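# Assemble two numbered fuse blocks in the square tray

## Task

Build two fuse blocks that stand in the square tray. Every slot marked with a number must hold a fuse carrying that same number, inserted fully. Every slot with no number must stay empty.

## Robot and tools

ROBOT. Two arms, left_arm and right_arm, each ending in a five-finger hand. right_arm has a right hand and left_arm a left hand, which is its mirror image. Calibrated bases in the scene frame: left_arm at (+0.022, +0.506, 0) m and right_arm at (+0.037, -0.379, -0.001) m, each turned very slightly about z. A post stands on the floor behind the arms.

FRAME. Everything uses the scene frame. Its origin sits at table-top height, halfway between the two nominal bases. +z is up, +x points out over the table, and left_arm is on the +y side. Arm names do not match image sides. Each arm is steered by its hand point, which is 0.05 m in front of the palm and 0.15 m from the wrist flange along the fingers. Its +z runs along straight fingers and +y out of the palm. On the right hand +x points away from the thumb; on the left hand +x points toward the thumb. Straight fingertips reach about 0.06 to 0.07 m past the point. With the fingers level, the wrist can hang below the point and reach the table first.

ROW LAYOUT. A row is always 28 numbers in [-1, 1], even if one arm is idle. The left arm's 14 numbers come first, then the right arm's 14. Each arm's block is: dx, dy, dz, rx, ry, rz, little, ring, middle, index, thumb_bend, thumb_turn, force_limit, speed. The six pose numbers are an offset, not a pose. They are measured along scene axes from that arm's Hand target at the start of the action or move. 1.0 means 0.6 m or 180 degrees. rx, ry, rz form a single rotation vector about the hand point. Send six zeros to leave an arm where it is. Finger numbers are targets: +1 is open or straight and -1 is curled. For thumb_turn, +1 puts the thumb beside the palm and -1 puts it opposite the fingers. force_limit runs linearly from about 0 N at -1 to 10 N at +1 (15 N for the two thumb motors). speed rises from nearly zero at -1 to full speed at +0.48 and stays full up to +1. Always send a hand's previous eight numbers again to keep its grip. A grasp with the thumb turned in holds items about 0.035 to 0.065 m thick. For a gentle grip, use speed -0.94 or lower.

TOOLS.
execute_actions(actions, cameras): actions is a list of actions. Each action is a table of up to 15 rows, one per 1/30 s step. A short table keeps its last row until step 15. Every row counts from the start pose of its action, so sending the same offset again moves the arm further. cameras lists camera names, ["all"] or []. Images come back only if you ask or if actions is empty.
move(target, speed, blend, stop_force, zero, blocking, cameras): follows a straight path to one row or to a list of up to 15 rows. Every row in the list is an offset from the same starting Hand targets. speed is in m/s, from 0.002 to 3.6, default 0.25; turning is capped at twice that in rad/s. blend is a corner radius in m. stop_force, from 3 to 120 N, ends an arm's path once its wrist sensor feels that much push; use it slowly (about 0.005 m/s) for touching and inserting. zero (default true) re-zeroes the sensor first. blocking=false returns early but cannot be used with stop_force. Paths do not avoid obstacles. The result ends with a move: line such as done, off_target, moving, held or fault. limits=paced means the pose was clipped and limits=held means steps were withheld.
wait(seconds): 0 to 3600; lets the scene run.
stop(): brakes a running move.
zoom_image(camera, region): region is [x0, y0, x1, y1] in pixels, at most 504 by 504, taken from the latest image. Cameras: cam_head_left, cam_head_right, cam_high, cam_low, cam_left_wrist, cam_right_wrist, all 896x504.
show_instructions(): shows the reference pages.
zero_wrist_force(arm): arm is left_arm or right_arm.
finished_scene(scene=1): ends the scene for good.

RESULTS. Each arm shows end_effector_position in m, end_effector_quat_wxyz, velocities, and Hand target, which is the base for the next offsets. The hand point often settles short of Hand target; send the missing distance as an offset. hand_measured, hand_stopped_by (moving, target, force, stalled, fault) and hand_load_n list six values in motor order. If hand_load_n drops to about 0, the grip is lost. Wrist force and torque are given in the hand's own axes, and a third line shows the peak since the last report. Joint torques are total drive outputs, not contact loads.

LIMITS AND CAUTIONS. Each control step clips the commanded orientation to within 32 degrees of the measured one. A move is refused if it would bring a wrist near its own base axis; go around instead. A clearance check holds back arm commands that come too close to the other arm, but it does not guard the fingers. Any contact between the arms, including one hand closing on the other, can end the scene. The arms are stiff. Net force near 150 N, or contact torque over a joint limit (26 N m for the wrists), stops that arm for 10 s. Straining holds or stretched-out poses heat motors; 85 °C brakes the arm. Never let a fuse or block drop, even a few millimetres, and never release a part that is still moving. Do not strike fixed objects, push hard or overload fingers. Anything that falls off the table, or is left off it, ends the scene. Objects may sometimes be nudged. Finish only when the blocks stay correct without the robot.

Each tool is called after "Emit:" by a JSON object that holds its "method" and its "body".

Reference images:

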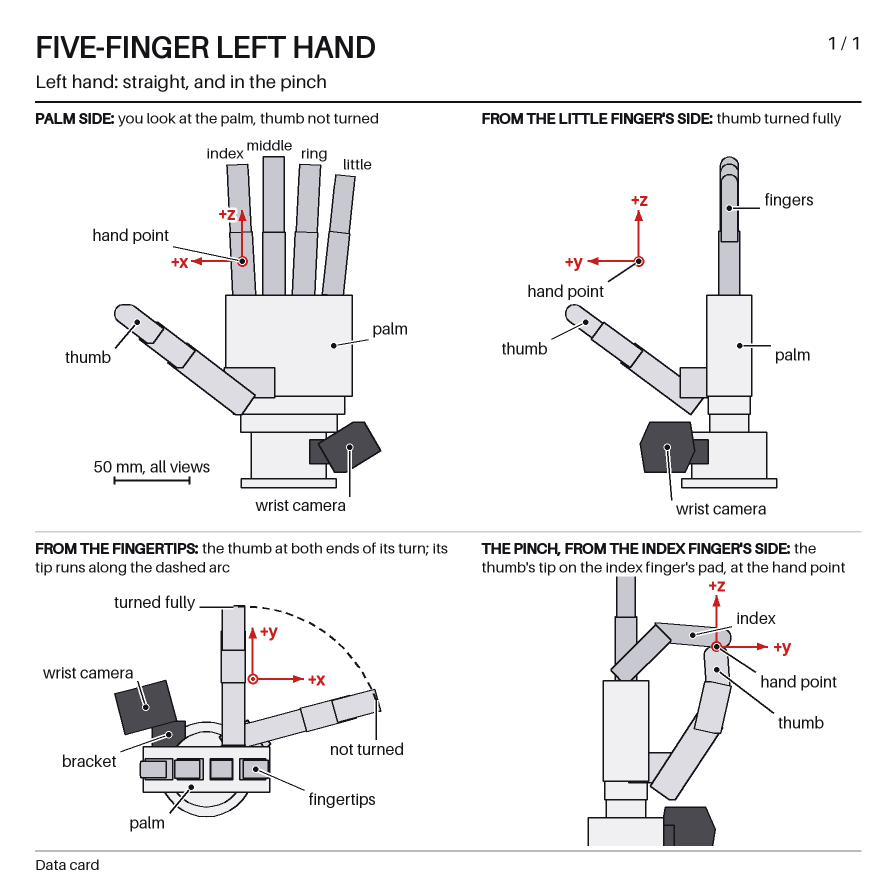

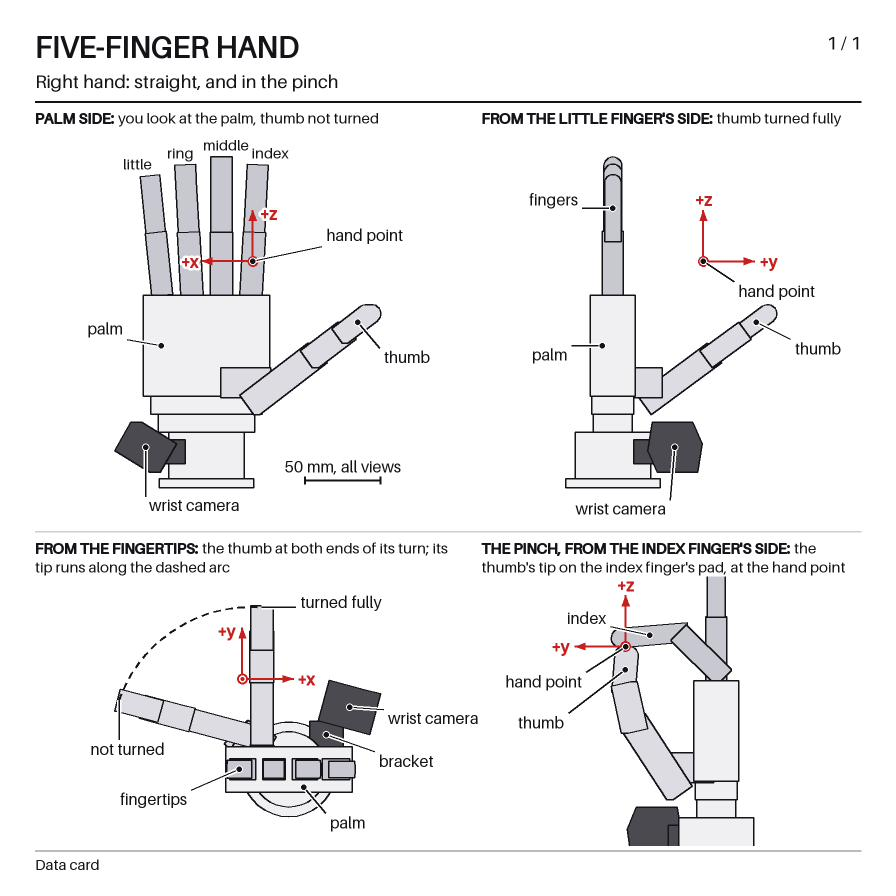

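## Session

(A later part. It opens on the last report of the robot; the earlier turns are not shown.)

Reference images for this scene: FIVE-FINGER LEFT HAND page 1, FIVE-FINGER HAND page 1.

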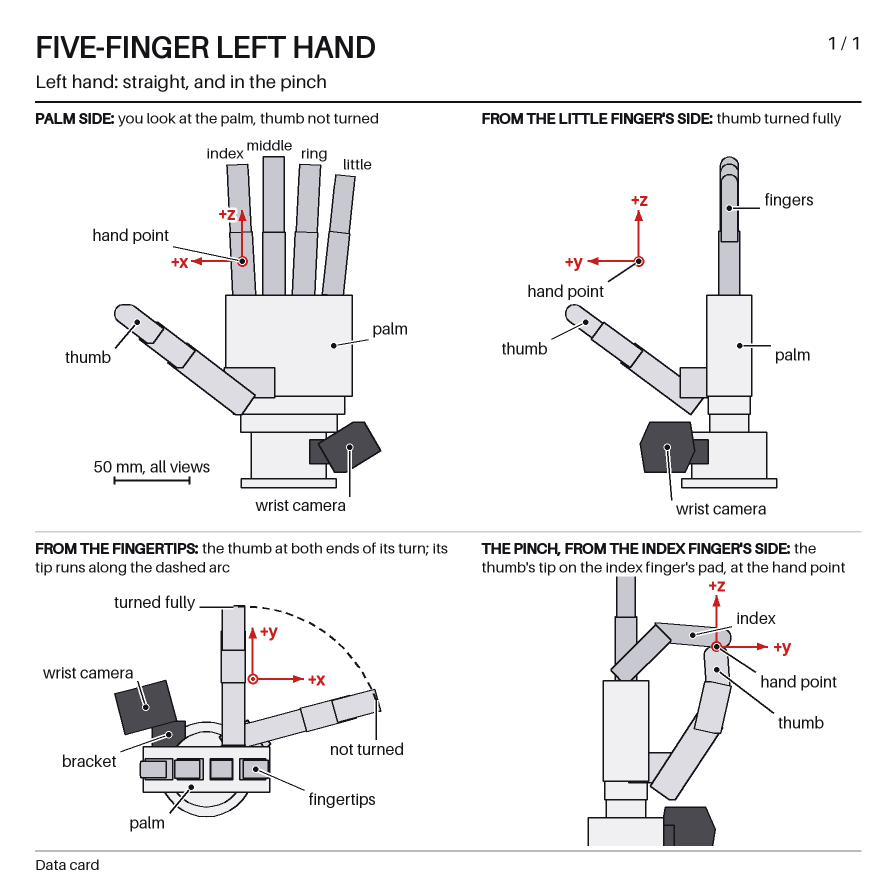

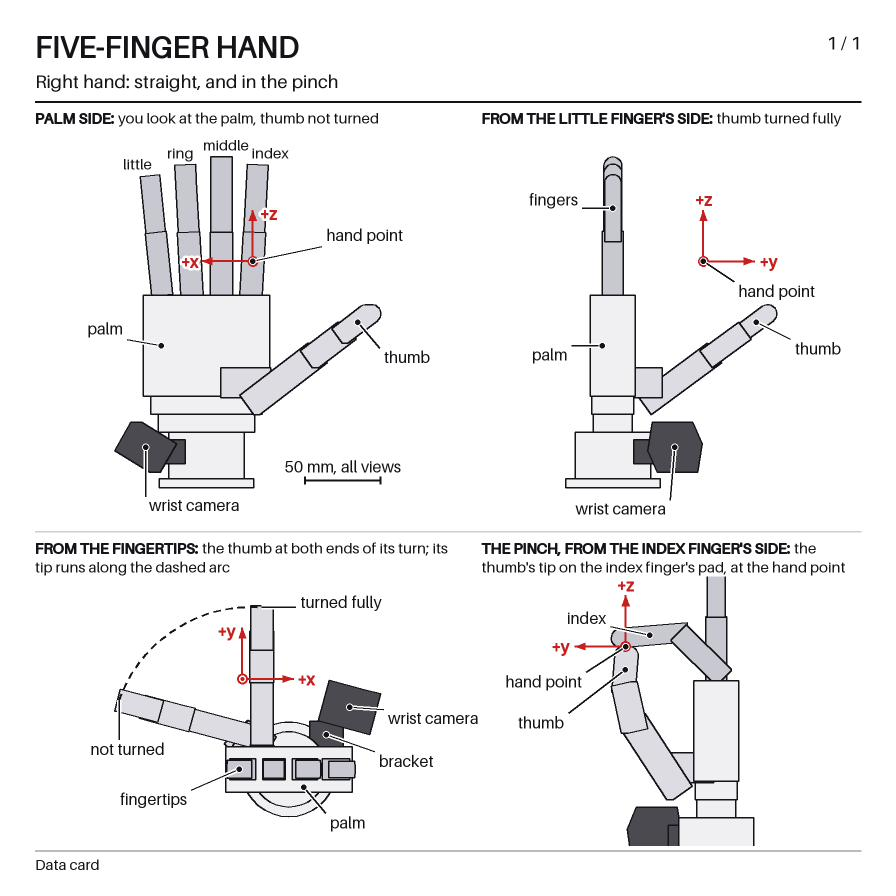

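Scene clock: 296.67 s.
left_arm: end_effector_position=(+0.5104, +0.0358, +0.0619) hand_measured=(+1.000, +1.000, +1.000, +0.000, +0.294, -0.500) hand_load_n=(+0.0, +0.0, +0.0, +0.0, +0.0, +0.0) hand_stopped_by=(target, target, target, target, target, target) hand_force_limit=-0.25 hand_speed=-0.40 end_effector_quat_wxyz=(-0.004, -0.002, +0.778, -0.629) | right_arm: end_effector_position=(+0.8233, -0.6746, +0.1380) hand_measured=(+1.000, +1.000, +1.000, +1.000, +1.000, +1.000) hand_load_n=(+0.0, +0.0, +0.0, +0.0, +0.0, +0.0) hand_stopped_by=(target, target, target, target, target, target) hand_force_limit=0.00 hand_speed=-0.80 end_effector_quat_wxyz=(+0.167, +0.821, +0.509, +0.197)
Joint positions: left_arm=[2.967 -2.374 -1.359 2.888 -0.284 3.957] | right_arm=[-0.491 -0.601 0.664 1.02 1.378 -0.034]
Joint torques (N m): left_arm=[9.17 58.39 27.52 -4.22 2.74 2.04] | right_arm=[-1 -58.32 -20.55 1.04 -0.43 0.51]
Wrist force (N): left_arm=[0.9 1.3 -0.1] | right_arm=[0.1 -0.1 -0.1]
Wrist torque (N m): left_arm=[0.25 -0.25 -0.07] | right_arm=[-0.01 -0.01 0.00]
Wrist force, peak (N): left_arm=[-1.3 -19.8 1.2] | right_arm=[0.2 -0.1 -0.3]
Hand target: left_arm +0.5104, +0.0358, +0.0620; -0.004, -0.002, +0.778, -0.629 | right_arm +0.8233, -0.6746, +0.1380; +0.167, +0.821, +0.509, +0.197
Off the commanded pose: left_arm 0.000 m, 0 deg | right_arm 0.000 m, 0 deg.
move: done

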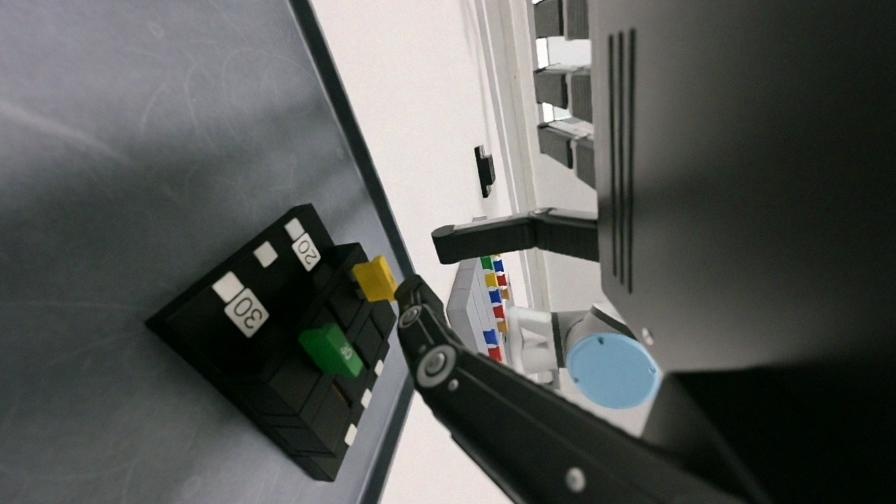

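Emit:
{"method": "execute_actions", "body": {"actions": [[[0,0,0,0,0,0,1,1,1,-0.32,0.6,1,-0.25,0.0,0,0,0,0,0,0,1,1,1,1,1,1,0,-0.8]]], "cameras": ["cam_left_wrist"]}}

Scene clock: 299.93 s.
left_arm: end_effector_position=(+0.5104, +0.0358, +0.0620) hand_measured=(+1.000, +1.000, +1.000, -0.320, +0.600, +1.000) hand_load_n=(+0.0, +0.0, +0.0, +0.0, +0.0, +0.0) hand_stopped_by=(target, target, target, target, target, target) hand_force_limit=-0.25 hand_speed=0.00 end_effector_quat_wxyz=(-0.004, -0.002, +0.778, -0.629) | right_arm: end_effector_position=(+0.8233, -0.6746, +0.1380) hand_measured=(+1.000, +1.000, +1.000, +1.000, +1.000, +1.000) hand_load_n=(+0.0, +0.0, +0.0, +0.0, +0.0, +0.0) hand_stopped_by=(target, target, target, target, target, target) hand_force_limit=0.00 hand_speed=-0.80 end_effector_quat_wxyz=(+0.167, +0.821, +0.509, +0.197)
Joint positions: left_arm=[2.967 -2.374 -1.359 2.888 -0.284 3.957] | right_arm=[-0.491 -0.601 0.664 1.02 1.378 -0.034]
Joint torques (N m): left_arm=[9.06 54.7 27.67 -3.91 2.36 1.79] | right_arm=[-1 -58.17 -21.02 1.18 -0.47 0.69]
Wrist force (N): left_arm=[0.8 1.1 -0.1] | right_arm=[0.0 -0.2 0.1]
Wrist torque (N m): left_arm=[0.21 -0.23 -0.07] | right_arm=[-0.04 -0.01 0.00]
Wrist force, peak (N): left_arm=[0.9 1.3 -0.3] | right_arm=[0.3 -0.2 -0.1]
Hand target: left_arm +0.5104, +0.0358, +0.0620; -0.004, -0.002, +0.778, -0.629 | right_arm +0.8233, -0.6746, +0.1380; +0.167, +0.821, +0.509, +0.197
Off the commanded pose: left_arm 0.000 m, 0 deg | right_arm 0.000 m, 0 deg.
Step readings (end_effector_position of left_arm | right_arm):
0: (+0.5104, +0.0358, +0.0620) | (+0.8233, -0.6746, +0.1380)
1: (+0.5104, +0.0358, +0.0620) | (+0.8233, -0.6746, +0.1380)
2: (+0.5104, +0.0358, +0.0620) | (+0.8233, -0.6746, +0.1380)
4: (+0.5104, +0.0358, +0.0620) | (+0.8233, -0.6746, +0.1380)
8: (+0.5104, +0.0358, +0.0620) | (+0.8233, -0.6746, +0.1380)
15: (+0.5104, +0.0358, +0.0620) | (+0.8233, -0.6746, +0.1380)

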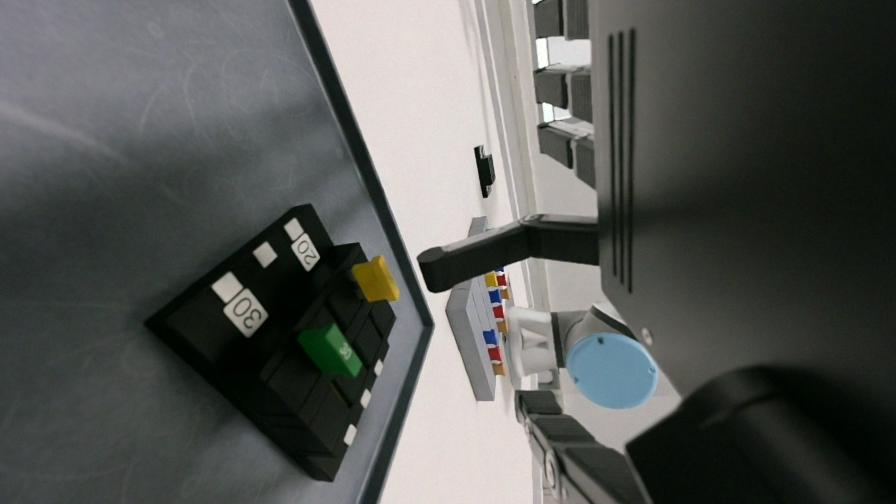

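Emit:
{"method": "move", "body": {"target": [0,0,-0.0183,0,0,0,1,1,1,-0.32,0.6,1,-0.25,0.0,0,0,0,0,0,0,1,1,1,1,1,1,0,-0.8], "speed": 0.03, "stop_force": 5}}

Emit:
{"method": "move", "body": {"target": [0,0,-0.0167,0,0,0,1,1,1,-0.32,0.6,1,-0.25,0.0,0,0,0,0,0,0,1,1,1,1,1,1,0,-0.8], "speed": 0.01, "stop_force": 12, "cameras": ["cam_left_wrist"]}}

Emit:
{"method": "zoom_image", "body": {"camera": "cam_left_wrist", "region": [340, 200, 480, 340]}}

Scene clock: 302.23 s.
left_arm: end_effector_position=(+0.5104, +0.0358, +0.0511) hand_measured=(+1.000, +1.000, +1.000, -0.320, +0.600, +1.000) hand_load_n=(+0.0, +0.0, -0.5, +0.0, +0.0, +0.0) hand_stopped_by=(target, target, target, target, target, target) hand_force_limit=-0.25 hand_speed=0.00 end_effector_quat_wxyz=(-0.004, -0.002, +0.778, -0.629) | right_arm: end_effector_position=(+0.8233, -0.6746, +0.1380) hand_measured=(+1.000, +1.000, +1.000, +1.000, +1.000, +1.000) hand_load_n=(+0.0, +0.0, +0.0, +0.0, +0.0, +0.0) hand_stopped_by=(target, target, target, target, target, target) hand_force_limit=0.00 hand_speed=-0.80 end_effector_quat_wxyz=(+0.167, +0.821, +0.509, +0.197)
Joint positions: left_arm=[2.967 -2.389 -1.364 2.907 -0.284 3.957] | right_arm=[-0.491 -0.601 0.664 1.02 1.378 -0.034]
Joint torques (N m): left_arm=[8.58 33.93 5.39 0.58 2.01 -1.6] | right_arm=[-0.81 -58.35 -21.37 1.07 -0.33 0.66]
Wrist force (N): left_arm=[0.8 1.0 -0.2] | right_arm=[0.2 0.1 0.1]
Wrist torque (N m): left_arm=[0.20 -0.23 -0.02] | right_arm=[0.01 -0.04 0.02]
Wrist force, peak (N): left_arm=[0.9 1.4 0.0] | right_arm=[0.2 -0.2 0.2]
Hand target: left_arm +0.5104, +0.0358, +0.0511; -0.004, -0.002, +0.778, -0.629 | right_arm +0.8233, -0.6746, +0.1380; +0.167, +0.821, +0.509, +0.197
Off the commanded pose: left_arm 0.000 m, 0 deg | right_arm 0.000 m, 0 deg.
move: done

Scene clock: 304.17 s.
left_arm: end_effector_position=(+0.5104, +0.0358, +0.0462) hand_measured=(+1.000, +1.000, +1.000, -0.320, +0.600, +1.000) hand_load_n=(-0.5, +0.0, +0.0, -1.5, +0.0, -0.5) hand_stopped_by=(target, target, target, target, target, target) hand_force_limit=-0.25 hand_speed=0.00 end_effector_quat_wxyz=(-0.004, -0.002, +0.778, -0.629) | right_arm: end_effector_position=(+0.8233, -0.6746, +0.1380) hand_measured=(+1.000, +1.000, +1.000, +1.000, +1.000, +1.000) hand_load_n=(+0.0, +0.0, +0.0, +0.0, +0.0, +0.0) hand_stopped_by=(target, target, target, target, target, target) hand_force_limit=0.00 hand_speed=-0.80 end_effector_quat_wxyz=(+0.167, +0.821, +0.509, +0.197)
Joint positions: left_arm=[2.967 -2.395 -1.365 2.916 -0.284 3.957] | right_arm=[-0.491 -0.601 0.664 1.02 1.378 -0.034]
Joint torques (N m): left_arm=[9.4 56.33 26.55 -3.84 -0.91 0.09] | right_arm=[-0.69 -58.64 -20.74 1.15 -0.26 0.55]
Wrist force (N): left_arm=[0.4 -3.2 -0.7] | right_arm=[0.1 -0.1 0.0]
Wrist torque (N m): left_arm=[0.06 -0.20 0.00] | right_arm=[-0.01 -0.01 0.00]
Wrist force, peak (N): left_arm=[-0.2 -13.4 -1.9] | right_arm=[-0.1 -0.2 -0.2]
Hand target: left_arm +0.5104, +0.0358, +0.0462; -0.004, -0.002, +0.778, -0.629 (not the last commanded pose) | right_arm +0.8233, -0.6746, +0.1380; +0.167, +0.821, +0.509, +0.197
Off the commanded pose: left_arm 0.005 m, 0 deg | right_arm 0.000 m, 0 deg.
move: contact (left_arm)

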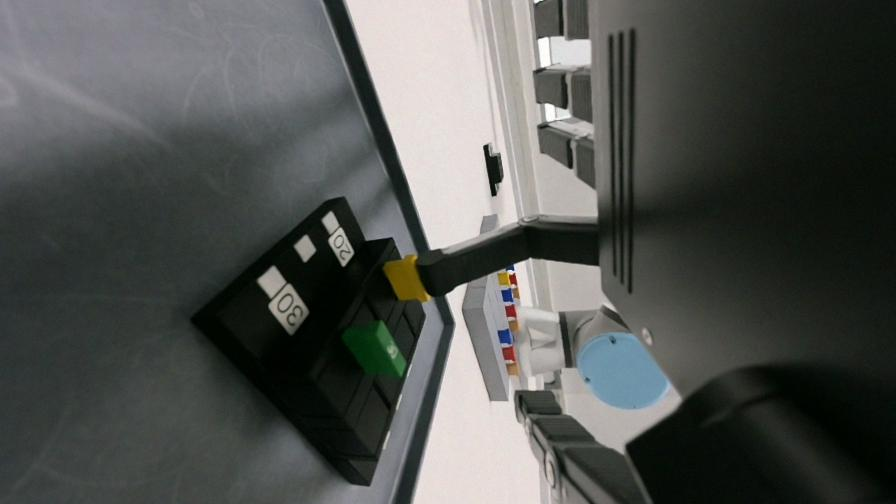

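Scaled by 3.600 from the camera's image (finer frame: 1280x720).

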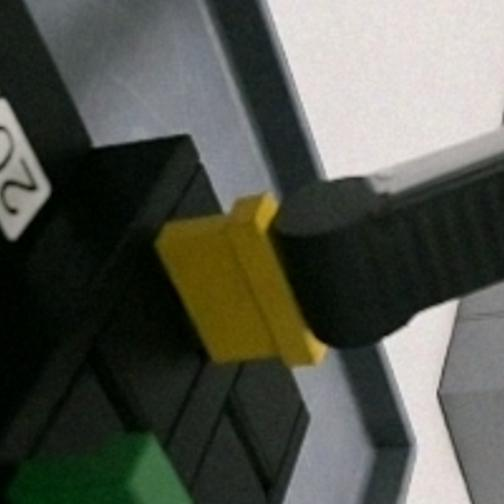

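Emit:
{"method": "move", "body": {"target": [0,0,-0.0117,0,0,0,1,1,1,-0.32,0.6,1,-0.25,0.0,0,0,0,0,0,0,1,1,1,1,1,1,0,-0.8], "speed": 0.008, "stop_force": 15}}

Emit:
{"method": "move", "body": {"target": [0,0,0.033,0,0,0,1,1,1,-0.32,0.6,1,-0.25,0.0,0,0,0,0,0,0,1,1,1,1,1,1,0,-0.8], "speed": 0.06, "cameras": ["cam_left_wrist"]}}

Emit:
{"method": "zoom_image", "body": {"camera": "cam_left_wrist", "region": [300, 200, 440, 340]}}

Scene clock: 306.57 s.
left_arm: end_effector_position=(+0.5105, +0.0358, +0.0449) hand_measured=(+1.000, +1.000, +1.000, -0.320, +0.600, +1.000) hand_load_n=(+0.0, +0.0, +0.0, -4.0, +0.0, -0.5) hand_stopped_by=(target, target, target, target, target, target) hand_force_limit=-0.25 hand_speed=0.00 end_effector_quat_wxyz=(-0.003, -0.002, +0.778, -0.629) | right_arm: end_effector_position=(+0.8233, -0.6746, +0.1380) hand_measured=(+1.000, +1.000, +1.000, +1.000, +1.000, +1.000) hand_load_n=(+0.0, +0.0, +0.0, +0.0, +0.0, +0.0) hand_stopped_by=(target, target, target, target, target, target) hand_force_limit=0.00 hand_speed=-0.80 end_effector_quat_wxyz=(+0.167, +0.821, +0.509, +0.197)
Joint positions: left_arm=[2.967 -2.397 -1.366 2.919 -0.284 3.957] | right_arm=[-0.491 -0.601 0.664 1.02 1.378 -0.034]
Joint torques (N m): left_arm=[10.08 51.87 23.47 -3.38 -0.88 0.5] | right_arm=[-0.64 -57.83 -21.02 1.12 -0.41 0.57]
Wrist force (N): left_arm=[0.5 -14.4 -2.7] | right_arm=[0.0 0.3 0.0]
Wrist torque (N m): left_arm=[-0.28 -0.24 0.06] | right_arm=[0.04 0.00 0.01]
Wrist force, peak (N): left_arm=[-0.5 -24.4 -3.0] | right_arm=[0.3 0.2 -0.2]
Hand target: left_arm +0.5105, +0.0358, +0.0449; -0.003, -0.002, +0.778, -0.629 (not the last commanded pose) | right_arm +0.8233, -0.6746, +0.1380; +0.167, +0.821, +0.509, +0.197
Off the commanded pose: left_arm 0.006 m, 0 deg | right_arm 0.000 m, 0 deg.
move: contact (left_arm)

Scene clock: 307.40 s.
left_arm: end_effector_position=(+0.5105, +0.0358, +0.0646) hand_measured=(+1.000, +1.000, +1.000, -0.320, +0.600, +1.000) hand_load_n=(+0.0, +0.0, +0.0, +0.0, +0.0, +0.0) hand_stopped_by=(target, target, target, target, target, target) hand_force_limit=-0.25 hand_speed=0.00 end_effector_quat_wxyz=(-0.003, -0.002, +0.778, -0.629) | right_arm: end_effector_position=(+0.8233, -0.6746, +0.1380) hand_measured=(+1.000, +1.000, +1.000, +1.000, +1.000, +1.000) hand_load_n=(+0.0, +0.0, +0.0, +0.0, +0.0, +0.0) hand_stopped_by=(target, target, target, target, target, target) hand_force_limit=0.00 hand_speed=-0.80 end_effector_quat_wxyz=(+0.167, +0.821, +0.509, +0.197)
Joint positions: left_arm=[2.967 -2.37 -1.357 2.883 -0.284 3.957] | right_arm=[-0.491 -0.601 0.664 1.02 1.378 -0.034]
Joint torques (N m): left_arm=[4.9 59.35 28.09 -4.03 2.2 1.86] | right_arm=[-0.59 -58.05 -20.85 1.04 -0.41 0.57]
Wrist force (N): left_arm=[0.6 1.2 -0.1] | right_arm=[0.1 0.0 0.1]
Wrist torque (N m): left_arm=[0.24 -0.20 -0.08] | right_arm=[-0.01 -0.02 0.01]
Wrist force, peak (N): left_arm=[0.7 -13.6 -2.4] | right_arm=[0.2 0.0 -0.2]
Hand target: left_arm +0.5105, +0.0358, +0.0647; -0.003, -0.002, +0.778, -0.629 | right_arm +0.8233, -0.6746, +0.1380; +0.167, +0.821, +0.509, +0.197
Off the commanded pose: left_arm 0.000 m, 0 deg | right_arm 0.000 m, 0 deg.
move: done

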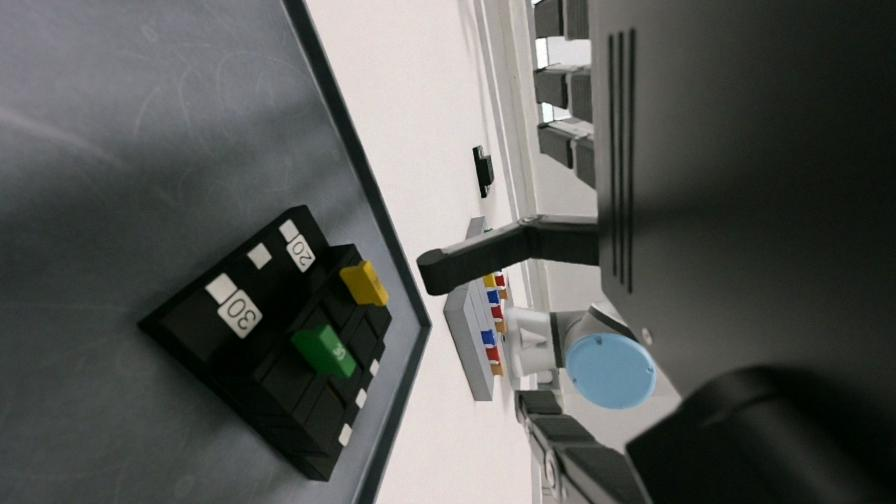

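Scaled by 3.600 from the camera's image (finer frame: 1280x720).

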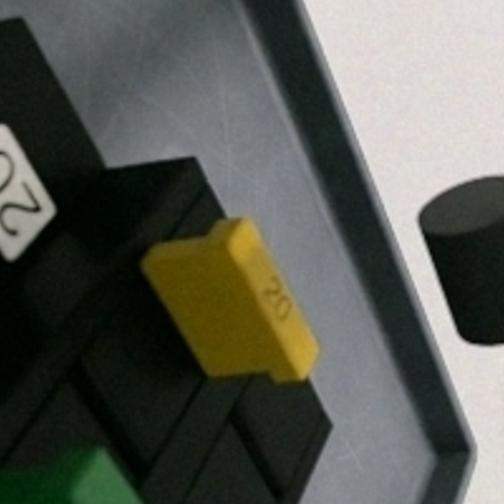

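Emit:
{"method": "move", "body": {"target": [[0,0,0.0172,0,0,0,1,1,1,0.0,0.25,-0.5,-0.25,0.0,0,0,0,0,0,0,1,1,1,1,1,1,0,-0.8],[-0.36067,-0.25117,0.0172,0,0,0,1,1,1,0.0,0.25,-0.5,-0.25,0.0,0,0,0,0,0,0,1,1,1,1,1,1,0,-0.8],[-0.36067,-0.25117,-0.0078,0,0,0,1,1,1,0.0,0.25,-0.5,-0.25,0.0,0,0,0,0,0,0,1,1,1,1,1,1,0,-0.8]], "speed": [0.15,0.25,0.08], "blend": [0.01,0.01,0], "cameras": ["cam_left_wrist"]}}

Emit:
{"method": "zoom_image", "body": {"camera": "cam_left_wrist", "region": [320, 180, 460, 320]}}

Scene clock: 312.43 s.
left_arm: end_effector_position=(+0.2941, -0.1149, +0.0601) hand_measured=(+1.000, +1.000, +1.000, +0.000, +0.250, -0.500) hand_load_n=(+0.0, +0.0, +0.0, +0.0, +0.0, +0.0) hand_stopped_by=(target, target, target, target, target, target) hand_force_limit=-0.25 hand_speed=0.00 end_effector_quat_wxyz=(-0.003, -0.002, +0.778, -0.629) | right_arm: end_effector_position=(+0.8233, -0.6746, +0.1380) hand_measured=(+1.000, +1.000, +1.000, +1.000, +1.000, +1.000) hand_load_n=(+0.0, +0.0, +0.0, +0.0, +0.0, +0.0) hand_stopped_by=(target, target, target, target, target, target) hand_force_limit=0.00 hand_speed=-0.80 end_effector_quat_wxyz=(+0.167, +0.821, +0.509, +0.197)
Joint positions: left_arm=[2.528 -2.11 -1.765 3.526 -0.66 3.413] | right_arm=[-0.491 -0.601 0.664 1.02 1.378 -0.034]
Joint torques (N m): left_arm=[-9.72 24.29 4.64 2.38 -1.17 -1.7] | right_arm=[-0.91 -57.98 -20.75 1.07 -0.39 0.68]
Wrist force (N): left_arm=[0.6 1.3 -0.3] | right_arm=[0.1 -0.2 0.1]
Wrist torque (N m): left_arm=[0.37 -0.16 0.12] | right_arm=[-0.05 -0.02 0.00]
Wrist force, peak (N): left_arm=[0.6 1.9 0.1] | right_arm=[0.0 0.0 -0.3]
Hand target: left_arm +0.2941, -0.1149, +0.0600; -0.003, -0.002, +0.778, -0.629 | right_arm +0.8233, -0.6746, +0.1380; +0.167, +0.821, +0.509, +0.197
Off the commanded pose: left_arm 0.000 m, 0 deg | right_arm 0.000 m, 0 deg.
move: done; blend cut to 0.0052 m at target 1, 0.0075 m at target 2

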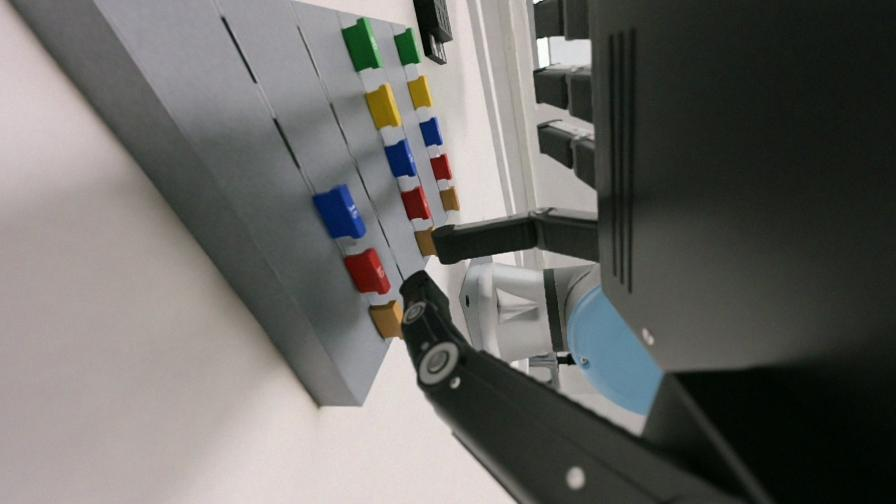

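Scaled by 3.600 from the camera's image (finer frame: 1280x720).

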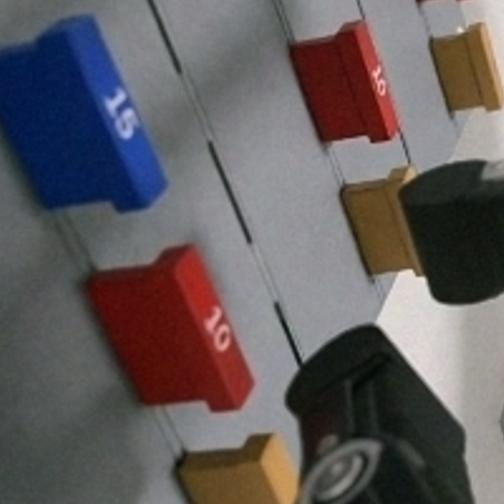

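Emit:
{"method": "move", "body": {"target": [[0.0025,0,0,0,0,0,1,1,1,0.0,0.25,-0.5,-0.25,0.0,0,0,0,0,0,0,1,1,1,1,1,1,0,-0.8],[0.0025,0,-0.03833,0,0,0,1,1,1,0.0,0.25,-0.5,-0.25,0.0,0,0,0,0,0,0,1,1,1,1,1,1,0,-0.8],[0.0025,0,-0.03833,0,0,0,1,1,1,-0.25,0.0,-0.5,-0.6,-0.92,0,0,0,0,0,0,1,1,1,1,1,1,0,-0.8],[0.0025,0,-0.03833,0,0,0,1,1,1,-0.28,-0.05,-0.5,-0.25,-0.92,0,0,0,0,0,0,1,1,1,1,1,1,0,-0.8],[0.0025,0,0,0,0,0,1,1,1,-0.28,-0.05,-0.5,-0.25,-0.92,0,0,0,0,0,0,1,1,1,1,1,1,0,-0.8]], "speed": 0.03, "cameras": ["cam_left_wrist"]}}

Emit:
{"method": "zoom_image", "body": {"camera": "cam_left_wrist", "region": [350, 230, 430, 310]}}

Scene clock: 320.07 s.
left_arm: end_effector_position=(+0.2956, -0.1149, +0.0599) hand_measured=(+1.000, +1.000, +1.000, -0.184, +0.146, -0.500) hand_load_n=(+0.0, +0.0, +0.0, +6.0, +4.5, +0.0) hand_stopped_by=(target, target, target, force, force, target) hand_force_limit=-0.25 hand_speed=-0.92 end_effector_quat_wxyz=(-0.003, -0.002, +0.778, -0.629) | right_arm: end_effector_position=(+0.8233, -0.6746, +0.1380) hand_measured=(+1.000, +1.000, +1.000, +1.000, +1.000, +1.000) hand_load_n=(+0.0, +0.0, +0.0, +0.0, +0.0, +0.0) hand_stopped_by=(target, target, target, target, target, target) hand_force_limit=0.00 hand_speed=-0.80 end_effector_quat_wxyz=(+0.167, +0.821, +0.509, +0.197)
Joint positions: left_arm=[2.529 -2.112 -1.762 3.525 -0.659 3.413] | right_arm=[-0.491 -0.601 0.664 1.02 1.378 -0.034]
Joint torques (N m): left_arm=[-7.93 49.38 27.8 -2.29 -0.19 1.57] | right_arm=[-1.67 -58.05 -20.89 1.05 -0.31 0.67]
Wrist force (N): left_arm=[0.6 1.3 -0.1] | right_arm=[0.0 0.0 -0.1]
Wrist torque (N m): left_arm=[0.34 -0.16 0.02] | right_arm=[0.00 0.00 0.00]
Wrist force, peak (N): left_arm=[0.7 1.7 -0.5] | right_arm=[0.3 -0.1 -0.2]
Hand target: left_arm +0.2956, -0.1149, +0.0600; -0.003, -0.002, +0.778, -0.629 | right_arm +0.8233, -0.6746, +0.1380; +0.167, +0.821, +0.509, +0.197
Off the commanded pose: left_arm 0.000 m, 0 deg | right_arm 0.000 m, 0 deg.
move: done

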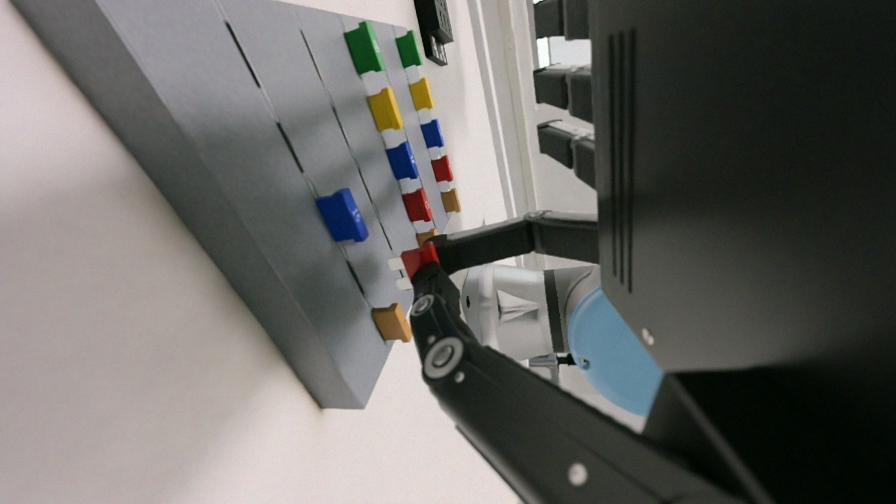

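Scaled by 6.300 from the camera's image (finer frame: 1280x720).

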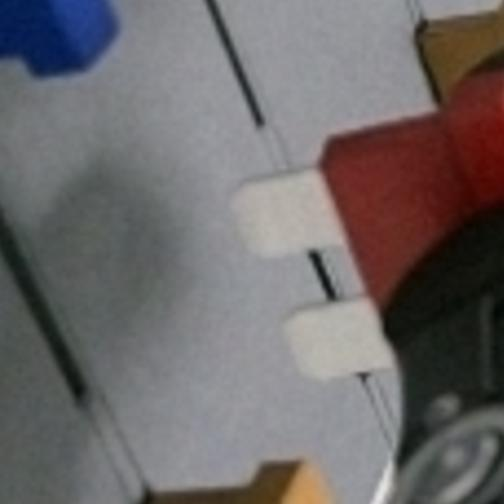

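Emit:
{"method": "move", "body": {"target": [[0,0,0.05,0,0,0,1,1,1,-0.28,-0.05,-0.5,-0.25,-0.92,0,0,0,0,0,0,1,1,1,1,1,1,0,-0.8],[0.3165,0.25117,0.05,0,0,0,1,1,1,-0.28,-0.05,-0.5,-0.25,-0.92,0,0,0,0,0,0,1,1,1,1,1,1,0,-0.8],[0.3165,0.25117,-0.02083,0,0,0,1,1,1,-0.28,-0.05,-0.5,-0.25,-0.92,0,0,0,0,0,0,1,1,1,1,1,1,0,-0.8]], "speed": [0.12,0.2,0.05], "blend": [0.015,0.01,0], "cameras": ["cam_left_wrist"]}}

Emit:
{"method": "zoom_image", "body": {"camera": "cam_left_wrist", "region": [350, 230, 430, 310]}}

Scene clock: 324.40 s.
left_arm: end_effector_position=(+0.4855, +0.0358, +0.0477) hand_measured=(+1.000, +1.000, +1.000, -0.184, +0.146, -0.500) hand_load_n=(+0.0, +0.0, +0.0, +6.0, +4.0, +0.0) hand_stopped_by=(target, target, target, force, force, target) hand_force_limit=-0.25 hand_speed=-0.92 end_effector_quat_wxyz=(-0.003, -0.002, +0.778, -0.629) | right_arm: end_effector_position=(+0.8233, -0.6746, +0.1380) hand_measured=(+1.000, +1.000, +1.000, +1.000, +1.000, +1.000) hand_load_n=(+0.0, +0.0, +0.0, +0.0, +0.0, +0.0) hand_stopped_by=(target, target, target, target, target, target) hand_force_limit=0.00 hand_speed=-0.80 end_effector_quat_wxyz=(+0.167, +0.821, +0.509, +0.197)
Joint positions: left_arm=[2.958 -2.343 -1.457 2.979 -0.29 3.934] | right_arm=[-0.491 -0.601 0.664 1.02 1.378 -0.034]
Joint torques (N m): left_arm=[4.5 30.62 3.34 0.69 2.73 -1.68] | right_arm=[-1.85 -57.71 -20.99 1.15 -0.46 0.58]
Wrist force (N): left_arm=[0.5 1.4 -0.3] | right_arm=[-0.1 -0.1 -0.2]
Wrist torque (N m): left_arm=[0.29 -0.16 -0.01] | right_arm=[-0.01 0.01 -0.01]
Wrist force, peak (N): left_arm=[0.6 2.0 -0.1] | right_arm=[-0.2 0.3 0.1]
Hand target: left_arm +0.4855, +0.0358, +0.0475; -0.003, -0.002, +0.778, -0.629 | right_arm +0.8233, -0.6746, +0.1380; +0.167, +0.821, +0.509, +0.197
Off the commanded pose: left_arm 0.000 m, 0 deg | right_arm 0.000 m, 0 deg.
move: done

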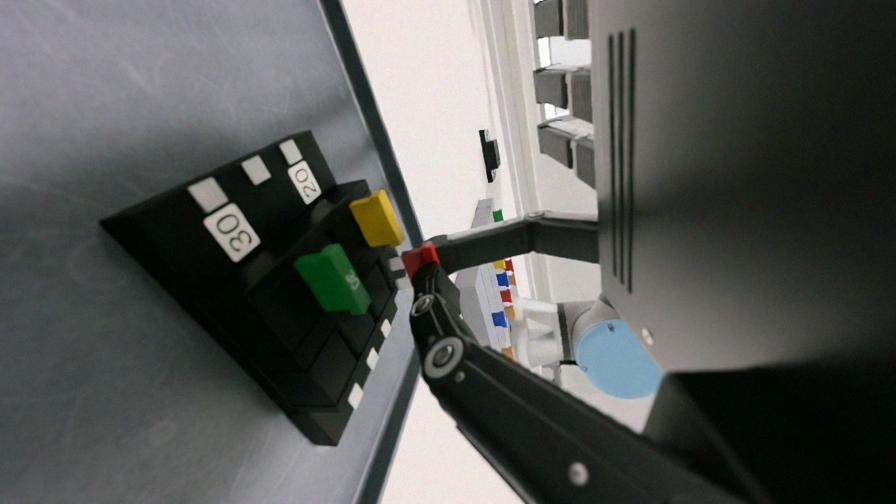

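Scaled by 6.300 from the camera's image (finer frame: 1280x720).

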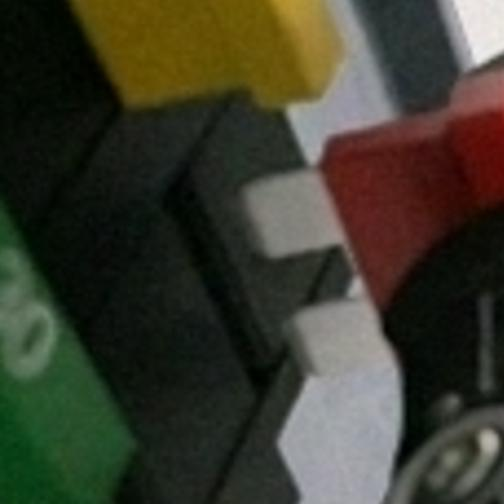

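Emit:
{"method": "zoom_image", "body": {"camera": "cam_left_wrist", "region": [370, 245, 410, 305]}}

Scaled by 8.400 from the camera's image (finer frame: 1280x720).

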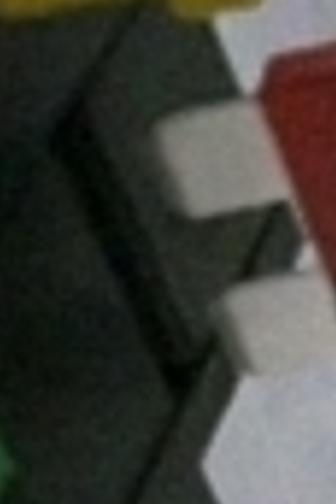

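Emit:
{"method": "move", "body": {"target": [[0.0025,0.00167,0,0,0,0,1,1,1,-0.28,-0.05,-0.5,-0.25,-0.92,0,0,0,0,0,0,1,1,1,1,1,1,0,-0.8],[0.0025,0.00167,-0.003,0,0,0,1,1,1,-0.28,-0.05,-0.5,-0.25,-0.92,0,0,0,0,0,0,1,1,1,1,1,1,0,-0.8]], "speed": 0.01, "blend": [0.0005,0], "stop_force": 2.5, "cameras": ["cam_left_wrist"]}}

Emit:
{"method": "zoom_image", "body": {"camera": "cam_left_wrist", "region": [370, 245, 410, 305]}}

stop_force must be a number from 3 to 120 (N); nothing of the call was run

Scaled by 8.400 from the camera's image (finer frame: 1280x720).

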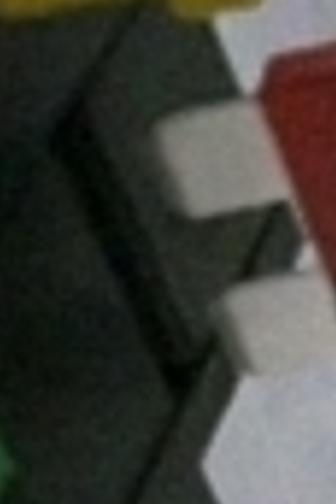

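Emit:
{"method": "move", "body": {"target": [[0.0025,0.00167,0,0,0,0,1,1,1,-0.28,-0.05,-0.5,-0.25,-0.92,0,0,0,0,0,0,1,1,1,1,1,1,0,-0.8],[0.0025,0.00167,-0.00267,0,0,0,1,1,1,-0.28,-0.05,-0.5,-0.25,-0.92,0,0,0,0,0,0,1,1,1,1,1,1,0,-0.8]], "speed": 0.01, "blend": [0.0005,0], "stop_force": 3, "cameras": ["cam_left_wrist"]}}

Emit:
{"method": "zoom_image", "body": {"camera": "cam_left_wrist", "region": [370, 245, 410, 305]}}

Scene clock: 334.97 s.
left_arm: end_effector_position=(+0.4870, +0.0368, +0.0459) hand_measured=(+1.000, +1.000, +1.000, -0.184, +0.146, -0.500) hand_load_n=(+0.0, +0.0, +0.0, +6.0, +4.0, +0.0) hand_stopped_by=(target, target, target, force, force, target) hand_force_limit=-0.25 hand_speed=-0.92 end_effector_quat_wxyz=(-0.003, -0.002, +0.778, -0.629) | right_arm: end_effector_position=(+0.8233, -0.6746, +0.1380) hand_measured=(+1.000, +1.000, +1.000, +1.000, +1.000, +1.000) hand_load_n=(+0.0, +0.0, +0.0, +0.0, +0.0, +0.0) hand_stopped_by=(target, target, target, target, target, target) hand_force_limit=0.00 hand_speed=-0.80 end_effector_quat_wxyz=(+0.167, +0.821, +0.509, +0.197)
Joint positions: left_arm=[2.96 -2.349 -1.453 2.975 -0.288 3.94] | right_arm=[-0.491 -0.601 0.664 1.02 1.378 -0.034]
Joint torques (N m): left_arm=[10.09 32.59 27.09 0.68 2.79 1.82] | right_arm=[-1.52 -58.48 -20.14 1.05 -0.45 0.71]
Wrist force (N): left_arm=[0.6 1.3 -0.2] | right_arm=[0.1 0.1 -0.1]
Wrist torque (N m): left_arm=[0.26 -0.17 -0.08] | right_arm=[0.02 -0.01 0.00]
Wrist force, peak (N): left_arm=[0.6 1.6 -0.3] | right_arm=[0.3 0.0 0.0]
Hand target: left_arm +0.4870, +0.0368, +0.0459; -0.003, -0.002, +0.778, -0.629 | right_arm +0.8233, -0.6746, +0.1380; +0.167, +0.821, +0.509, +0.197
Off the commanded pose: left_arm 0.000 m, 0 deg | right_arm 0.000 m, 0 deg.
move: done

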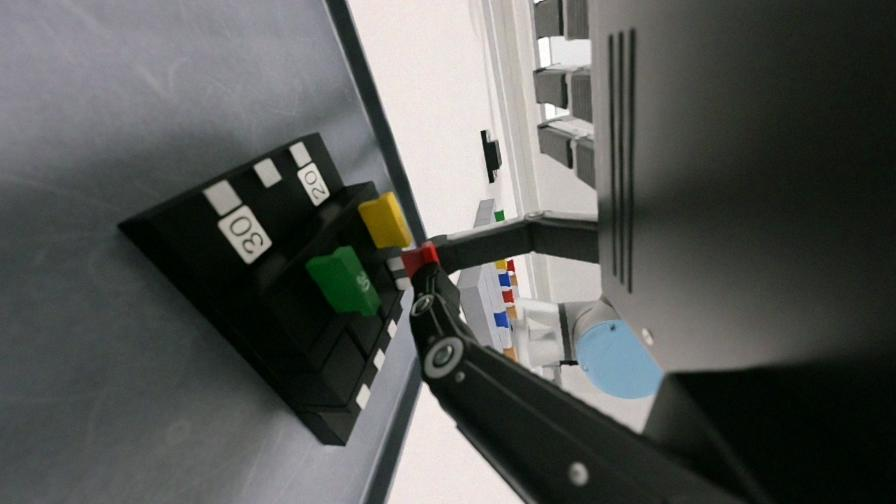

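Scaled by 8.400 from the camera's image (finer frame: 1280x720).

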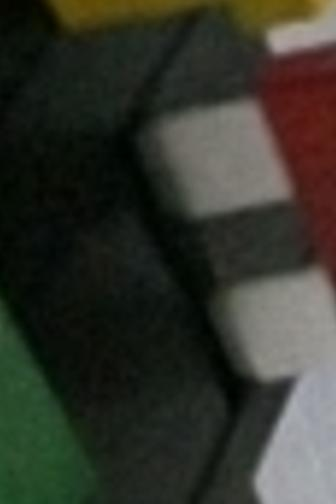

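Emit:
{"method": "move", "body": {"target": [[-0.0014,0,0,0,0,0,1,1,1,-0.28,-0.05,-0.5,-0.25,-0.92,0,0,0,0,0,0,1,1,1,1,1,1,0,-0.8],[-0.0014,0,-0.00733,0,0,0,1,1,1,-0.28,-0.05,-0.5,-0.25,-0.92,0,0,0,0,0,0,1,1,1,1,1,1,0,-0.8]], "speed": 0.008, "blend": [0.0003,0], "stop_force": 3, "cameras": ["cam_left_wrist"]}}

Emit:
{"method": "zoom_image", "body": {"camera": "cam_left_wrist", "region": [370, 245, 410, 305]}}

Scene clock: 338.57 s.
left_arm: end_effector_position=(+0.4862, +0.0368, +0.0429) hand_measured=(+1.000, +1.000, +1.000, -0.184, +0.146, -0.500) hand_load_n=(-0.5, +0.0, -0.5, +6.0, +4.0, +0.0) hand_stopped_by=(target, target, target, force, force, target) hand_force_limit=-0.25 hand_speed=-0.92 end_effector_quat_wxyz=(-0.003, -0.002, +0.778, -0.629) | right_arm: end_effector_position=(+0.8233, -0.6746, +0.1380) hand_measured=(+1.000, +1.000, +1.000, +1.000, +1.000, +1.000) hand_load_n=(+0.0, +0.0, +0.0, +0.0, +0.0, +0.0) hand_stopped_by=(target, target, target, target, target, target) hand_force_limit=0.00 hand_speed=-0.80 end_effector_quat_wxyz=(+0.167, +0.821, +0.509, +0.197)
Joint positions: left_arm=[2.96 -2.352 -1.457 2.983 -0.288 3.939] | right_arm=[-0.491 -0.601 0.664 1.02 1.378 -0.034]
Joint torques (N m): left_arm=[-4.61 56.34 27.16 -4.06 0.09 -0.71] | right_arm=[-1.68 -57.79 -20.82 1.03 -0.26 0.58]
Wrist force (N): left_arm=[0.4 0.8 -0.9] | right_arm=[0.0 0.0 -0.2]
Wrist torque (N m): left_arm=[0.28 -0.19 0.04] | right_arm=[0.01 0.01 0.00]
Wrist force, peak (N): left_arm=[0.4 -3.0 -1.0] | right_arm=[0.4 0.3 0.0]
Hand target: left_arm +0.4862, +0.0368, +0.0429; -0.003, -0.002, +0.778, -0.629 (not the last commanded pose) | right_arm +0.8233, -0.6746, +0.1380; +0.167, +0.821, +0.509, +0.197
Off the commanded pose: left_arm 0.001 m, 0 deg | right_arm 0.000 m, 0 deg.
move: contact (left_arm); path passed 1 of 2 targets

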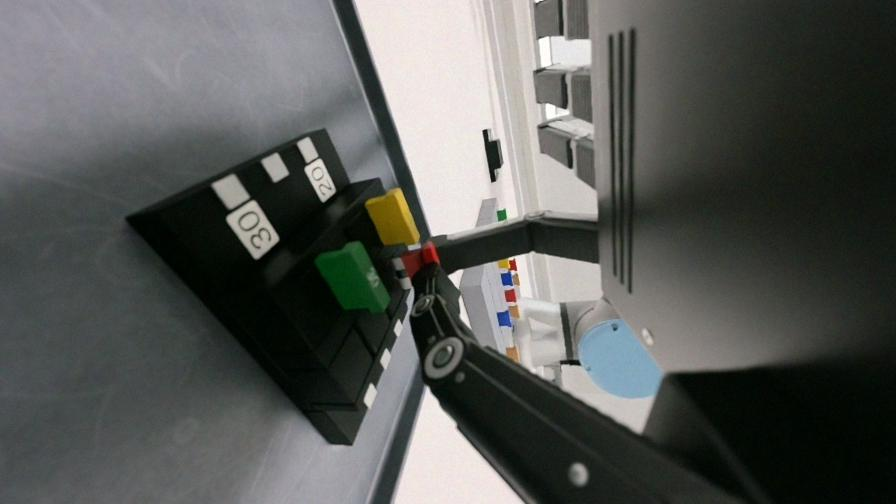

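Scaled by 8.400 from the camera's image (finer frame: 1280x720).

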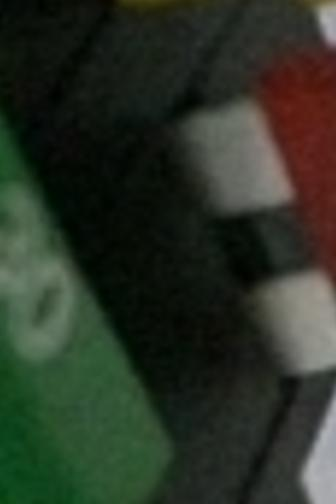

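Emit:
{"method": "move", "body": {"target": [0,0,-0.00667,0,0,0,1,1,1,-0.28,-0.05,-0.5,-0.25,-0.92,0,0,0,0,0,0,1,1,1,1,1,1,0,-0.8], "speed": 0.008, "stop_force": 7, "cameras": ["cam_left_wrist"]}}

Emit:
{"method": "zoom_image", "body": {"camera": "cam_left_wrist", "region": [370, 245, 410, 305]}}

Scene clock: 340.83 s.
left_arm: end_effector_position=(+0.4863, +0.0368, +0.0410) hand_measured=(+1.000, +1.000, +1.000, -0.184, +0.146, -0.500) hand_load_n=(+0.0, +0.0, +0.0, +8.0, +0.0, +0.0) hand_stopped_by=(target, target, target, force, force, target) hand_force_limit=-0.25 hand_speed=-0.92 end_effector_quat_wxyz=(-0.003, -0.002, +0.778, -0.629) | right_arm: end_effector_position=(+0.8233, -0.6746, +0.1380) hand_measured=(+1.000, +1.000, +1.000, +1.000, +1.000, +1.000) hand_load_n=(+0.0, -0.5, +0.0, +0.0, +0.0, +0.5) hand_stopped_by=(target, target, target, target, target, target) hand_force_limit=0.00 hand_speed=-0.80 end_effector_quat_wxyz=(+0.167, +0.821, +0.509, +0.197)
Joint positions: left_arm=[2.96 -2.355 -1.458 2.986 -0.288 3.939] | right_arm=[-0.491 -0.601 0.664 1.02 1.378 -0.034]
Joint torques (N m): left_arm=[-0.78 55.86 26.59 -3.82 0.77 -1.35] | right_arm=[-1.22 -58.94 -21.38 1.16 -0.38 0.66]
Wrist force (N): left_arm=[0.7 -2.7 -2.5] | right_arm=[0.1 0.1 0.1]
Wrist torque (N m): left_arm=[0.15 -0.25 0.08] | right_arm=[0.00 -0.01 0.01]
Wrist force, peak (N): left_arm=[0.1 -8.9 -2.5] | right_arm=[0.1 -0.1 -0.3]
Hand target: left_arm +0.4863, +0.0368, +0.0410; -0.003, -0.002, +0.778, -0.629 (not the last commanded pose) | right_arm +0.8233, -0.6746, +0.1380; +0.167, +0.821, +0.509, +0.197
Off the commanded pose: left_arm 0.002 m, 0 deg | right_arm 0.000 m, 0 deg.
move: contact (left_arm)

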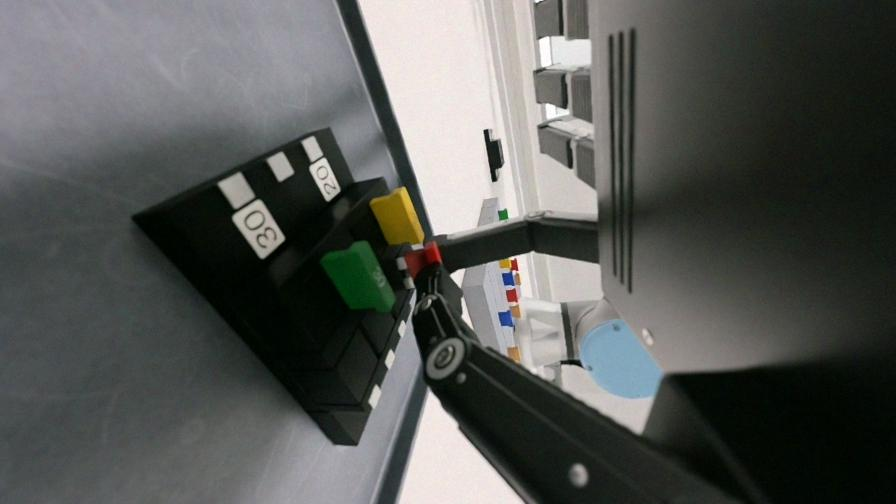

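Scaled by 8.400 from the camera's image (finer frame: 1280x720).

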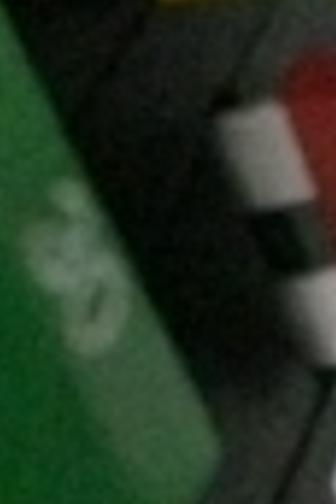

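Emit:
{"method": "move", "body": {"target": [[0,0,0,0,0,0,1,1,1,0.0,0.2,-0.5,-0.25,-0.4,0,0,0,0,0,0,1,1,1,1,1,1,0,-0.8],[0.0022,0,0.0383,0,0,0,1,1,1,0.0,0.2,-0.5,-0.25,-0.4,0,0,0,0,0,0,1,1,1,1,1,1,0,-0.8],[0.0022,0,0.0383,0,0,0,1,1,1,-0.32,0.6,1,-0.25,0.0,0,0,0,0,0,0,1,1,1,1,1,1,0,-0.8]], "speed": 0.06, "cameras": ["cam_left_wrist"]}}

Emit:
{"method": "zoom_image", "body": {"camera": "cam_left_wrist", "region": [300, 180, 440, 320]}}

Scene clock: 344.63 s.
left_arm: end_effector_position=(+0.4876, +0.0368, +0.0640) hand_measured=(+1.000, +1.000, +1.000, -0.320, +0.600, +1.000) hand_load_n=(+0.0, +0.0, +0.0, +0.0, +0.0, -0.5) hand_stopped_by=(target, target, target, target, target, target) hand_force_limit=-0.25 hand_speed=0.00 end_effector_quat_wxyz=(-0.003, -0.002, +0.778, -0.629) | right_arm: end_effector_position=(+0.8233, -0.6746, +0.1380) hand_measured=(+1.000, +1.000, +1.000, +1.000, +1.000, +1.000) hand_load_n=(+0.0, +0.0, +0.0, +0.0, +0.0, +0.0) hand_stopped_by=(target, target, target, target, target, target) hand_force_limit=0.00 hand_speed=-0.80 end_effector_quat_wxyz=(+0.167, +0.821, +0.509, +0.197)
Joint positions: left_arm=[2.96 -2.324 -1.444 2.94 -0.288 3.941] | right_arm=[-0.491 -0.601 0.664 1.02 1.378 -0.034]
Joint torques (N m): left_arm=[9.44 58 28.01 -4.05 2.61 1.79] | right_arm=[-2.02 -57.84 -20.99 1.03 -0.38 0.63]
Wrist force (N): left_arm=[0.9 0.9 0.0] | right_arm=[-0.1 0.1 0.0]
Wrist torque (N m): left_arm=[0.19 -0.20 -0.05] | right_arm=[0.01 0.02 0.00]
Wrist force, peak (N): left_arm=[0.9 -3.0 -2.5] | right_arm=[0.4 0.2 -0.1]
Hand target: left_arm +0.4876, +0.0368, +0.0640; -0.003, -0.002, +0.778, -0.629 | right_arm +0.8233, -0.6746, +0.1380; +0.167, +0.821, +0.509, +0.197
Off the commanded pose: left_arm 0.000 m, 0 deg | right_arm 0.000 m, 0 deg.
move: done

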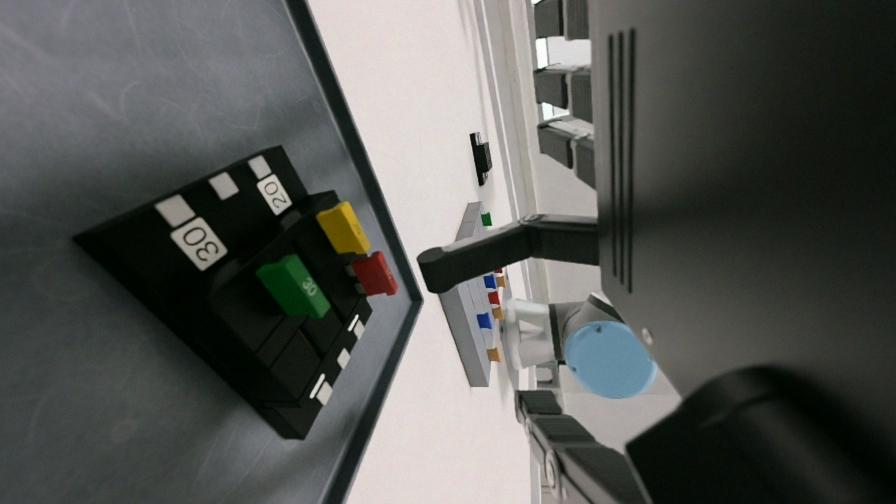

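Scaled by 3.600 from the camera's image (finer frame: 1280x720).

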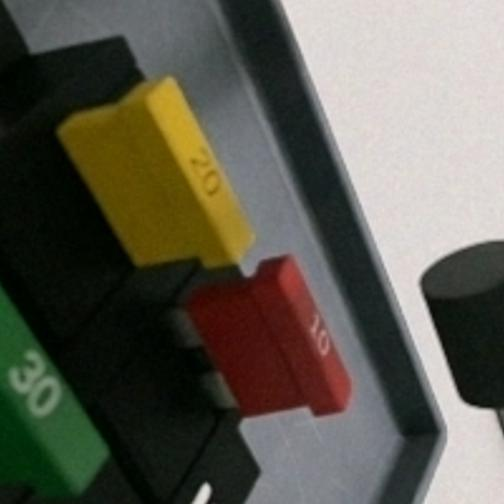

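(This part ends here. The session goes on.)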